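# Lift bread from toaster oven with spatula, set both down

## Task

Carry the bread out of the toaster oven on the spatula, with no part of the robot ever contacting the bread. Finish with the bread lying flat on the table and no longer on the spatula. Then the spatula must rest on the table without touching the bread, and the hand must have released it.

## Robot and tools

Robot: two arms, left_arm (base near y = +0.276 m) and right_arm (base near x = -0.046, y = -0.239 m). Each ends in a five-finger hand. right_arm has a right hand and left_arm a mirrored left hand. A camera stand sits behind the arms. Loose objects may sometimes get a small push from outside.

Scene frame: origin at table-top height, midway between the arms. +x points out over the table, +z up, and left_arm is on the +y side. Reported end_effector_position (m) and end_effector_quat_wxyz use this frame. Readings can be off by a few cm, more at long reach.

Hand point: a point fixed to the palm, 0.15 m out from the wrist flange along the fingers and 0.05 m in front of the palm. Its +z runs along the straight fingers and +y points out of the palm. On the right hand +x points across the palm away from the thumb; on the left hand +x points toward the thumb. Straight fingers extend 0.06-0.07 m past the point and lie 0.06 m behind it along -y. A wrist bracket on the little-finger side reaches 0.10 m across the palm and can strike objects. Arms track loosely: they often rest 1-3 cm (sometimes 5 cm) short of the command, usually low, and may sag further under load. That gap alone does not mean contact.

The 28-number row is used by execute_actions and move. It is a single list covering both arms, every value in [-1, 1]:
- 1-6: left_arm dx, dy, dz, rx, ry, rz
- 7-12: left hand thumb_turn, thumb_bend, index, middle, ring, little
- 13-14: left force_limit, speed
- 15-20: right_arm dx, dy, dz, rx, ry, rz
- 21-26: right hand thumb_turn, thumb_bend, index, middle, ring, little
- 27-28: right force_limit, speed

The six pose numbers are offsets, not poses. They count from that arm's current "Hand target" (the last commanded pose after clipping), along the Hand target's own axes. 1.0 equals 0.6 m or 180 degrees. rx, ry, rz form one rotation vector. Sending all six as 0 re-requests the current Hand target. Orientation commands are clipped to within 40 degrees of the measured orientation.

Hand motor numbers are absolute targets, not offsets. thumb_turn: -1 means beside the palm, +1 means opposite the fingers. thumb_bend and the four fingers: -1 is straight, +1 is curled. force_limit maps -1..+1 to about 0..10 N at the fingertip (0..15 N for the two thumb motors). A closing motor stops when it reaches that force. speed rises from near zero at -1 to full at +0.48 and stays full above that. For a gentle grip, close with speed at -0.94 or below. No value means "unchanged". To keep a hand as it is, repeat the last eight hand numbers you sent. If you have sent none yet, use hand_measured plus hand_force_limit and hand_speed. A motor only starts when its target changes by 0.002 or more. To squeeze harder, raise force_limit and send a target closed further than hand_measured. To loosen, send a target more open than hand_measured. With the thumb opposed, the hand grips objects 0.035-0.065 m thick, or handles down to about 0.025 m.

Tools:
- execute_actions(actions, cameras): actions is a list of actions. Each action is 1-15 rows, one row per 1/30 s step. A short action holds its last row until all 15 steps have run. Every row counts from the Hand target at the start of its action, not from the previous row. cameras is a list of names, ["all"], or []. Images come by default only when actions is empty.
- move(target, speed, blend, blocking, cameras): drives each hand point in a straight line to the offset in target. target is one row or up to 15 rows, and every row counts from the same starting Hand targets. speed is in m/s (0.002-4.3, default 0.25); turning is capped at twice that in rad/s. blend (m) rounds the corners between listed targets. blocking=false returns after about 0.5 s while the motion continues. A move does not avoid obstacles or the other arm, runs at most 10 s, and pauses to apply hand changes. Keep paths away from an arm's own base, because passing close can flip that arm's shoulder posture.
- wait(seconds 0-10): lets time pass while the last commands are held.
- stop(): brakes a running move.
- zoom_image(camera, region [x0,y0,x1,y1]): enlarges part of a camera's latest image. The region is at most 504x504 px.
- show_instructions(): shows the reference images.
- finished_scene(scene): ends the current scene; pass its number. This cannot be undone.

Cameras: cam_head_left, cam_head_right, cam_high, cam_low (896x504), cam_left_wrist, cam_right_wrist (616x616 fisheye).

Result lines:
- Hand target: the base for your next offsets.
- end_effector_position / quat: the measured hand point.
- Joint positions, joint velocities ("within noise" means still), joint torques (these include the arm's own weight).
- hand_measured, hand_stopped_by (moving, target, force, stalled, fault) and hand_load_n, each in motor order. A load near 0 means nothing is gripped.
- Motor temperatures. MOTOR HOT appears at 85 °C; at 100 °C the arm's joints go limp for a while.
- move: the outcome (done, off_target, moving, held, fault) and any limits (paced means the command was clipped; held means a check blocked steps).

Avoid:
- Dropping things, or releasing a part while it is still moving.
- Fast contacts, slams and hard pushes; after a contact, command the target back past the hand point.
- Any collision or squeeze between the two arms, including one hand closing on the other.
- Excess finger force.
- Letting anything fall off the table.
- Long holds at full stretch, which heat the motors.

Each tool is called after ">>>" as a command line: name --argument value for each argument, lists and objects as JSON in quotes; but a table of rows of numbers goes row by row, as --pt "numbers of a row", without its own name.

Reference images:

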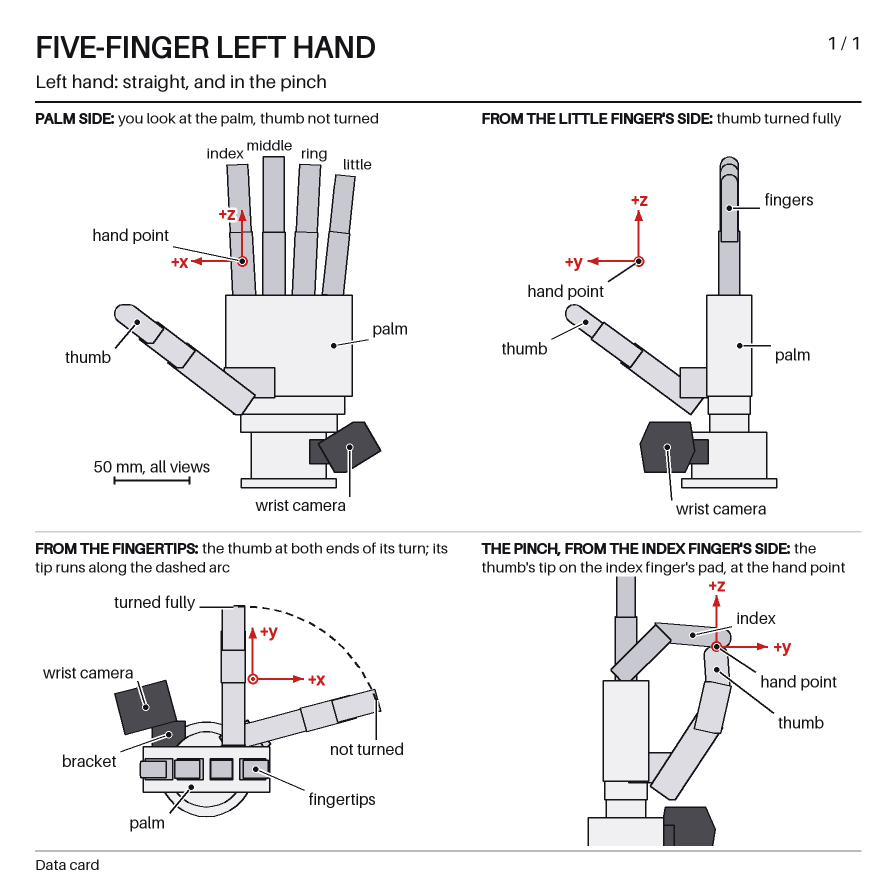

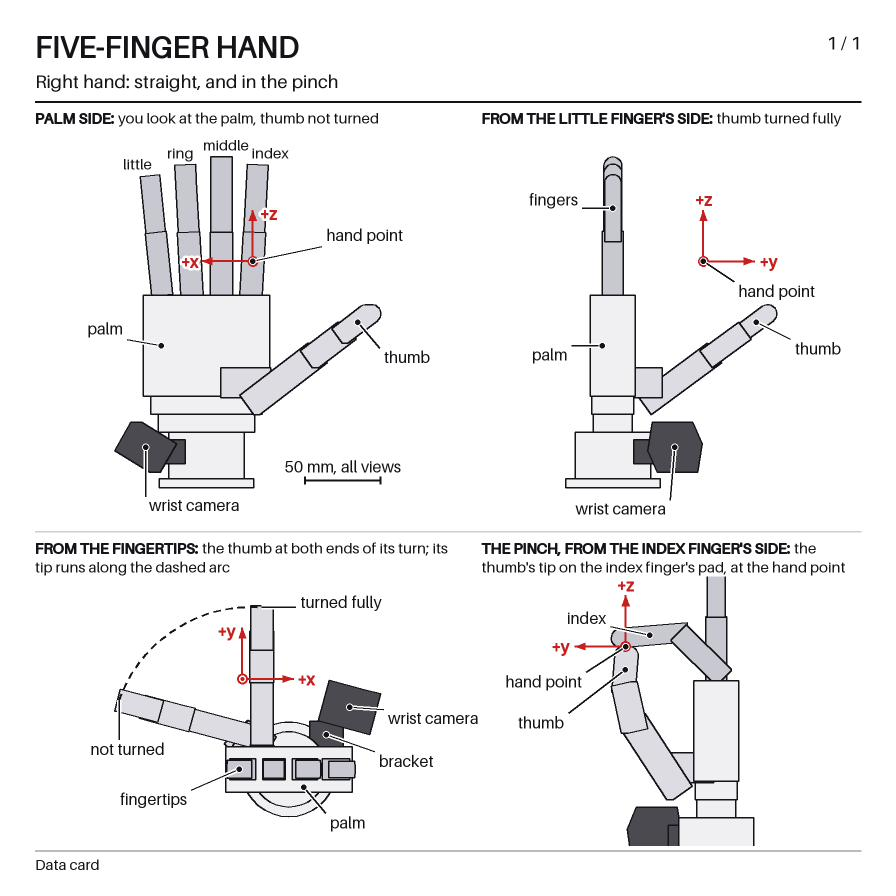

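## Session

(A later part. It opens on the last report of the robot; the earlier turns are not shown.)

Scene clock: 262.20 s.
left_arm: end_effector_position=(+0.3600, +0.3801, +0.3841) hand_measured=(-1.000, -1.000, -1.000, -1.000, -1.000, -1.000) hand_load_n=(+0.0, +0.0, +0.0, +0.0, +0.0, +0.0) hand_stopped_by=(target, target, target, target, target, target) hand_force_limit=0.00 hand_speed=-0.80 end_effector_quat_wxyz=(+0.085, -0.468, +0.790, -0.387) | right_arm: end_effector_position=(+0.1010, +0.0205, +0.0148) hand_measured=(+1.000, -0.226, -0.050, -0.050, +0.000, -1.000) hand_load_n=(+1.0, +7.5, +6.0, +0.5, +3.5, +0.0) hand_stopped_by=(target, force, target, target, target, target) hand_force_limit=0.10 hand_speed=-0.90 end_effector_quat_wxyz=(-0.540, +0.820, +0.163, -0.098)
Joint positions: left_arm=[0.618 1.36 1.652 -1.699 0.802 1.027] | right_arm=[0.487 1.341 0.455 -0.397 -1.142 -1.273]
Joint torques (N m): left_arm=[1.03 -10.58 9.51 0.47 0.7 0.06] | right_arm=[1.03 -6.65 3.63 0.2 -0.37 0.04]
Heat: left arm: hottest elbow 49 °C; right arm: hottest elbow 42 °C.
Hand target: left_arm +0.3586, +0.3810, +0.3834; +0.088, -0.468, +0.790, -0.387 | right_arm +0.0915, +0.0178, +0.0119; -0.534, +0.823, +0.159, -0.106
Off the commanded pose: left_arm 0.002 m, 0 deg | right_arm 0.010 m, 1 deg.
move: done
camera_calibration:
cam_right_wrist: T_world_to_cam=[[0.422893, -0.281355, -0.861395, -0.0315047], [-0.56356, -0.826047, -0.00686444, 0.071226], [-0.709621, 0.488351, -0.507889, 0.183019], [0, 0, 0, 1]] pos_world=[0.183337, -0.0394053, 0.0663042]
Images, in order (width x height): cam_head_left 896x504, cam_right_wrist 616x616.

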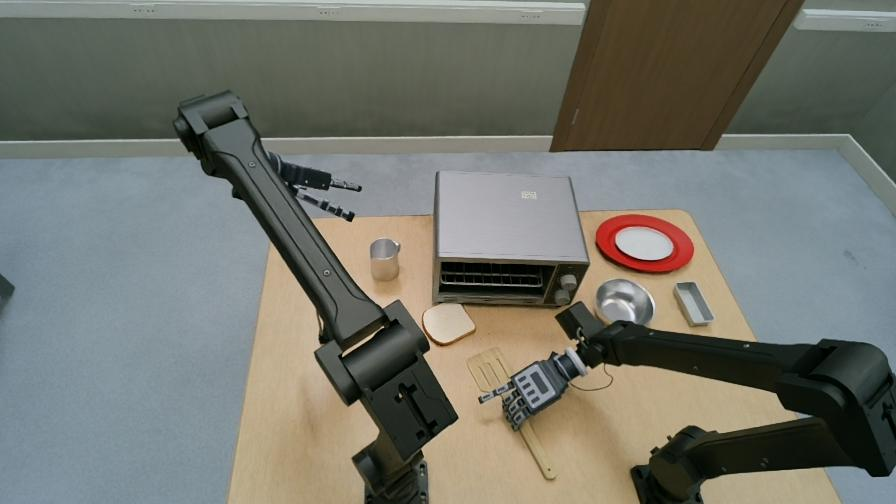

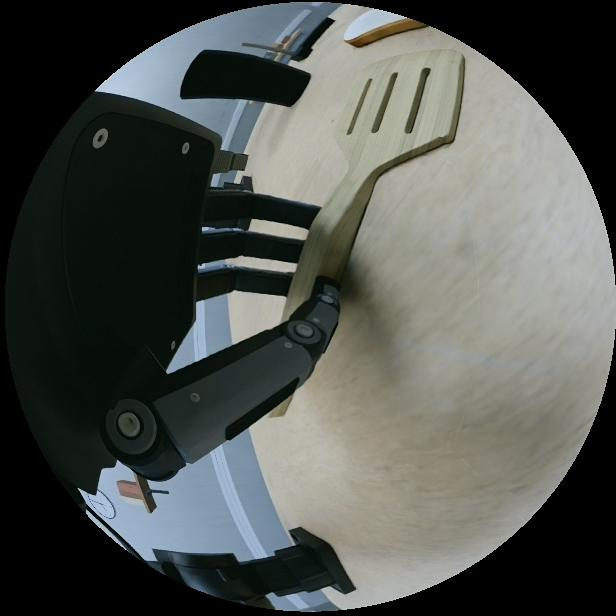

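>>> move --pt "0 0 0 0 0 0 -1 -1 -1 -1 -1 -1 0 -0.8 0 0 0 0 0 0 1 -0.45 -0.4 -0.4 -0.4 -1 0.1 -0.7" --pt "0 0 0 0 0 0 -1 -1 -1 -1 -1 -1 0 -0.8 0.0 -0.1615 -0.0655 0 0 0 1 -0.45 -0.4 -0.4 -0.4 -1 0.1 -0.7" --speed 0.06 --cameras '["cam_right_wrist","cam_head_left"]'

>>> zoom_image --camera "cam_head_left" --region '[410, 280, 610, 480]'

Scene clock: 265.53 s.
left_arm: end_effector_position=(+0.3600, +0.3801, +0.3841) hand_measured=(-1.000, -1.000, -1.000, -1.000, -1.000, -1.000) hand_load_n=(-0.5, +0.0, +0.0, +0.0, +0.0, +0.0) hand_stopped_by=(target, target, target, target, target, target) hand_force_limit=0.00 hand_speed=-0.80 end_effector_quat_wxyz=(+0.085, -0.468, +0.790, -0.387) | right_arm: end_effector_position=(+0.0799, +0.0126, +0.0988) hand_measured=(+1.000, -0.448, -0.400, -0.400, -0.400, -1.000) hand_load_n=(+0.0, +0.0, +0.0, +0.0, +0.0, +0.0) hand_stopped_by=(target, target, target, target, target, target) hand_force_limit=0.10 hand_speed=-0.70 end_effector_quat_wxyz=(-0.530, +0.827, +0.147, -0.119)
Joint positions: left_arm=[0.618 1.36 1.652 -1.699 0.802 1.027] | right_arm=[0.503 1.07 0.543 -0.778 -1.133 -1.233]
Joint torques (N m): left_arm=[0.85 -10.7 9.48 0.5 0.7 0.07] | right_arm=[0.5 -5.01 10.22 -0.32 -0.66 -0.07]
Heat: left arm: hottest elbow 49 °C; right arm: hottest elbow 42 °C.
Hand target: left_arm +0.3586, +0.3810, +0.3834; +0.088, -0.468, +0.790, -0.387 | right_arm +0.0907, +0.0212, +0.1164; -0.534, +0.823, +0.159, -0.106
Off the commanded pose: left_arm 0.002 m, 0 deg | right_arm 0.022 m, 2 deg.
move: off_target (right_arm)
camera_calibration:
cam_right_wrist: T_world_to_cam=[[0.380037, -0.31072, -0.87122, 0.0522635], [-0.565146, -0.823638, 0.0472264, 0.0481659], [-0.732244, 0.474419, -0.488615, 0.214631], [0, 0, 0, 1]] pos_world=[0.164521, -0.0459144, 0.14813]
Images, in order (width x height): cam_head_left 896x504, cam_right_wrist 616x616.

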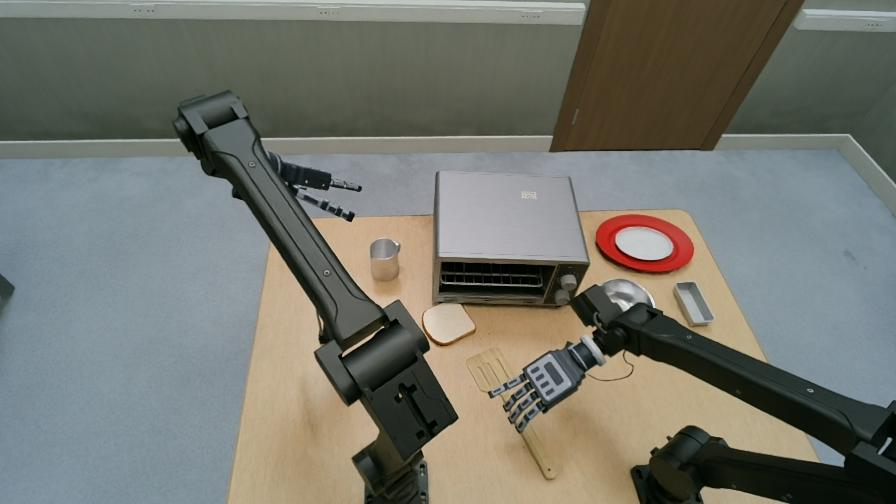

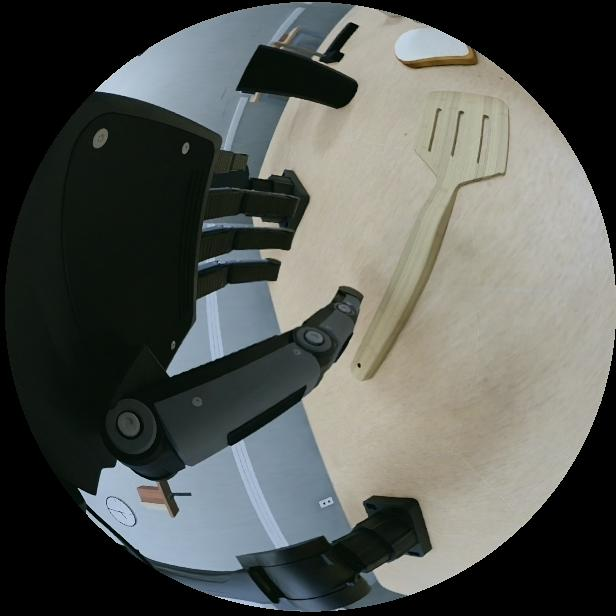

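Scaled by 2.520 from the camera's 896x504 image, which has a finer 1280x720 frame.

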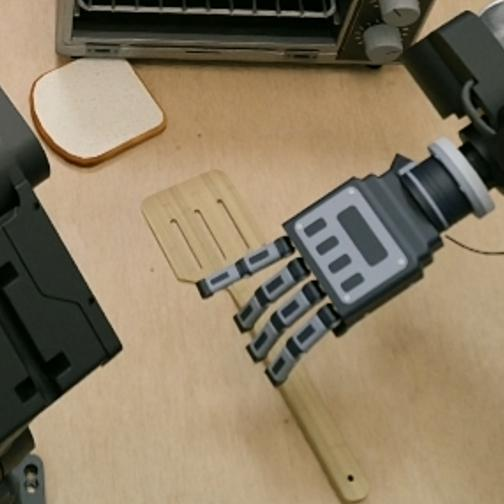

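>>> finished_scene --scene 1

The scene is finished: the task was done.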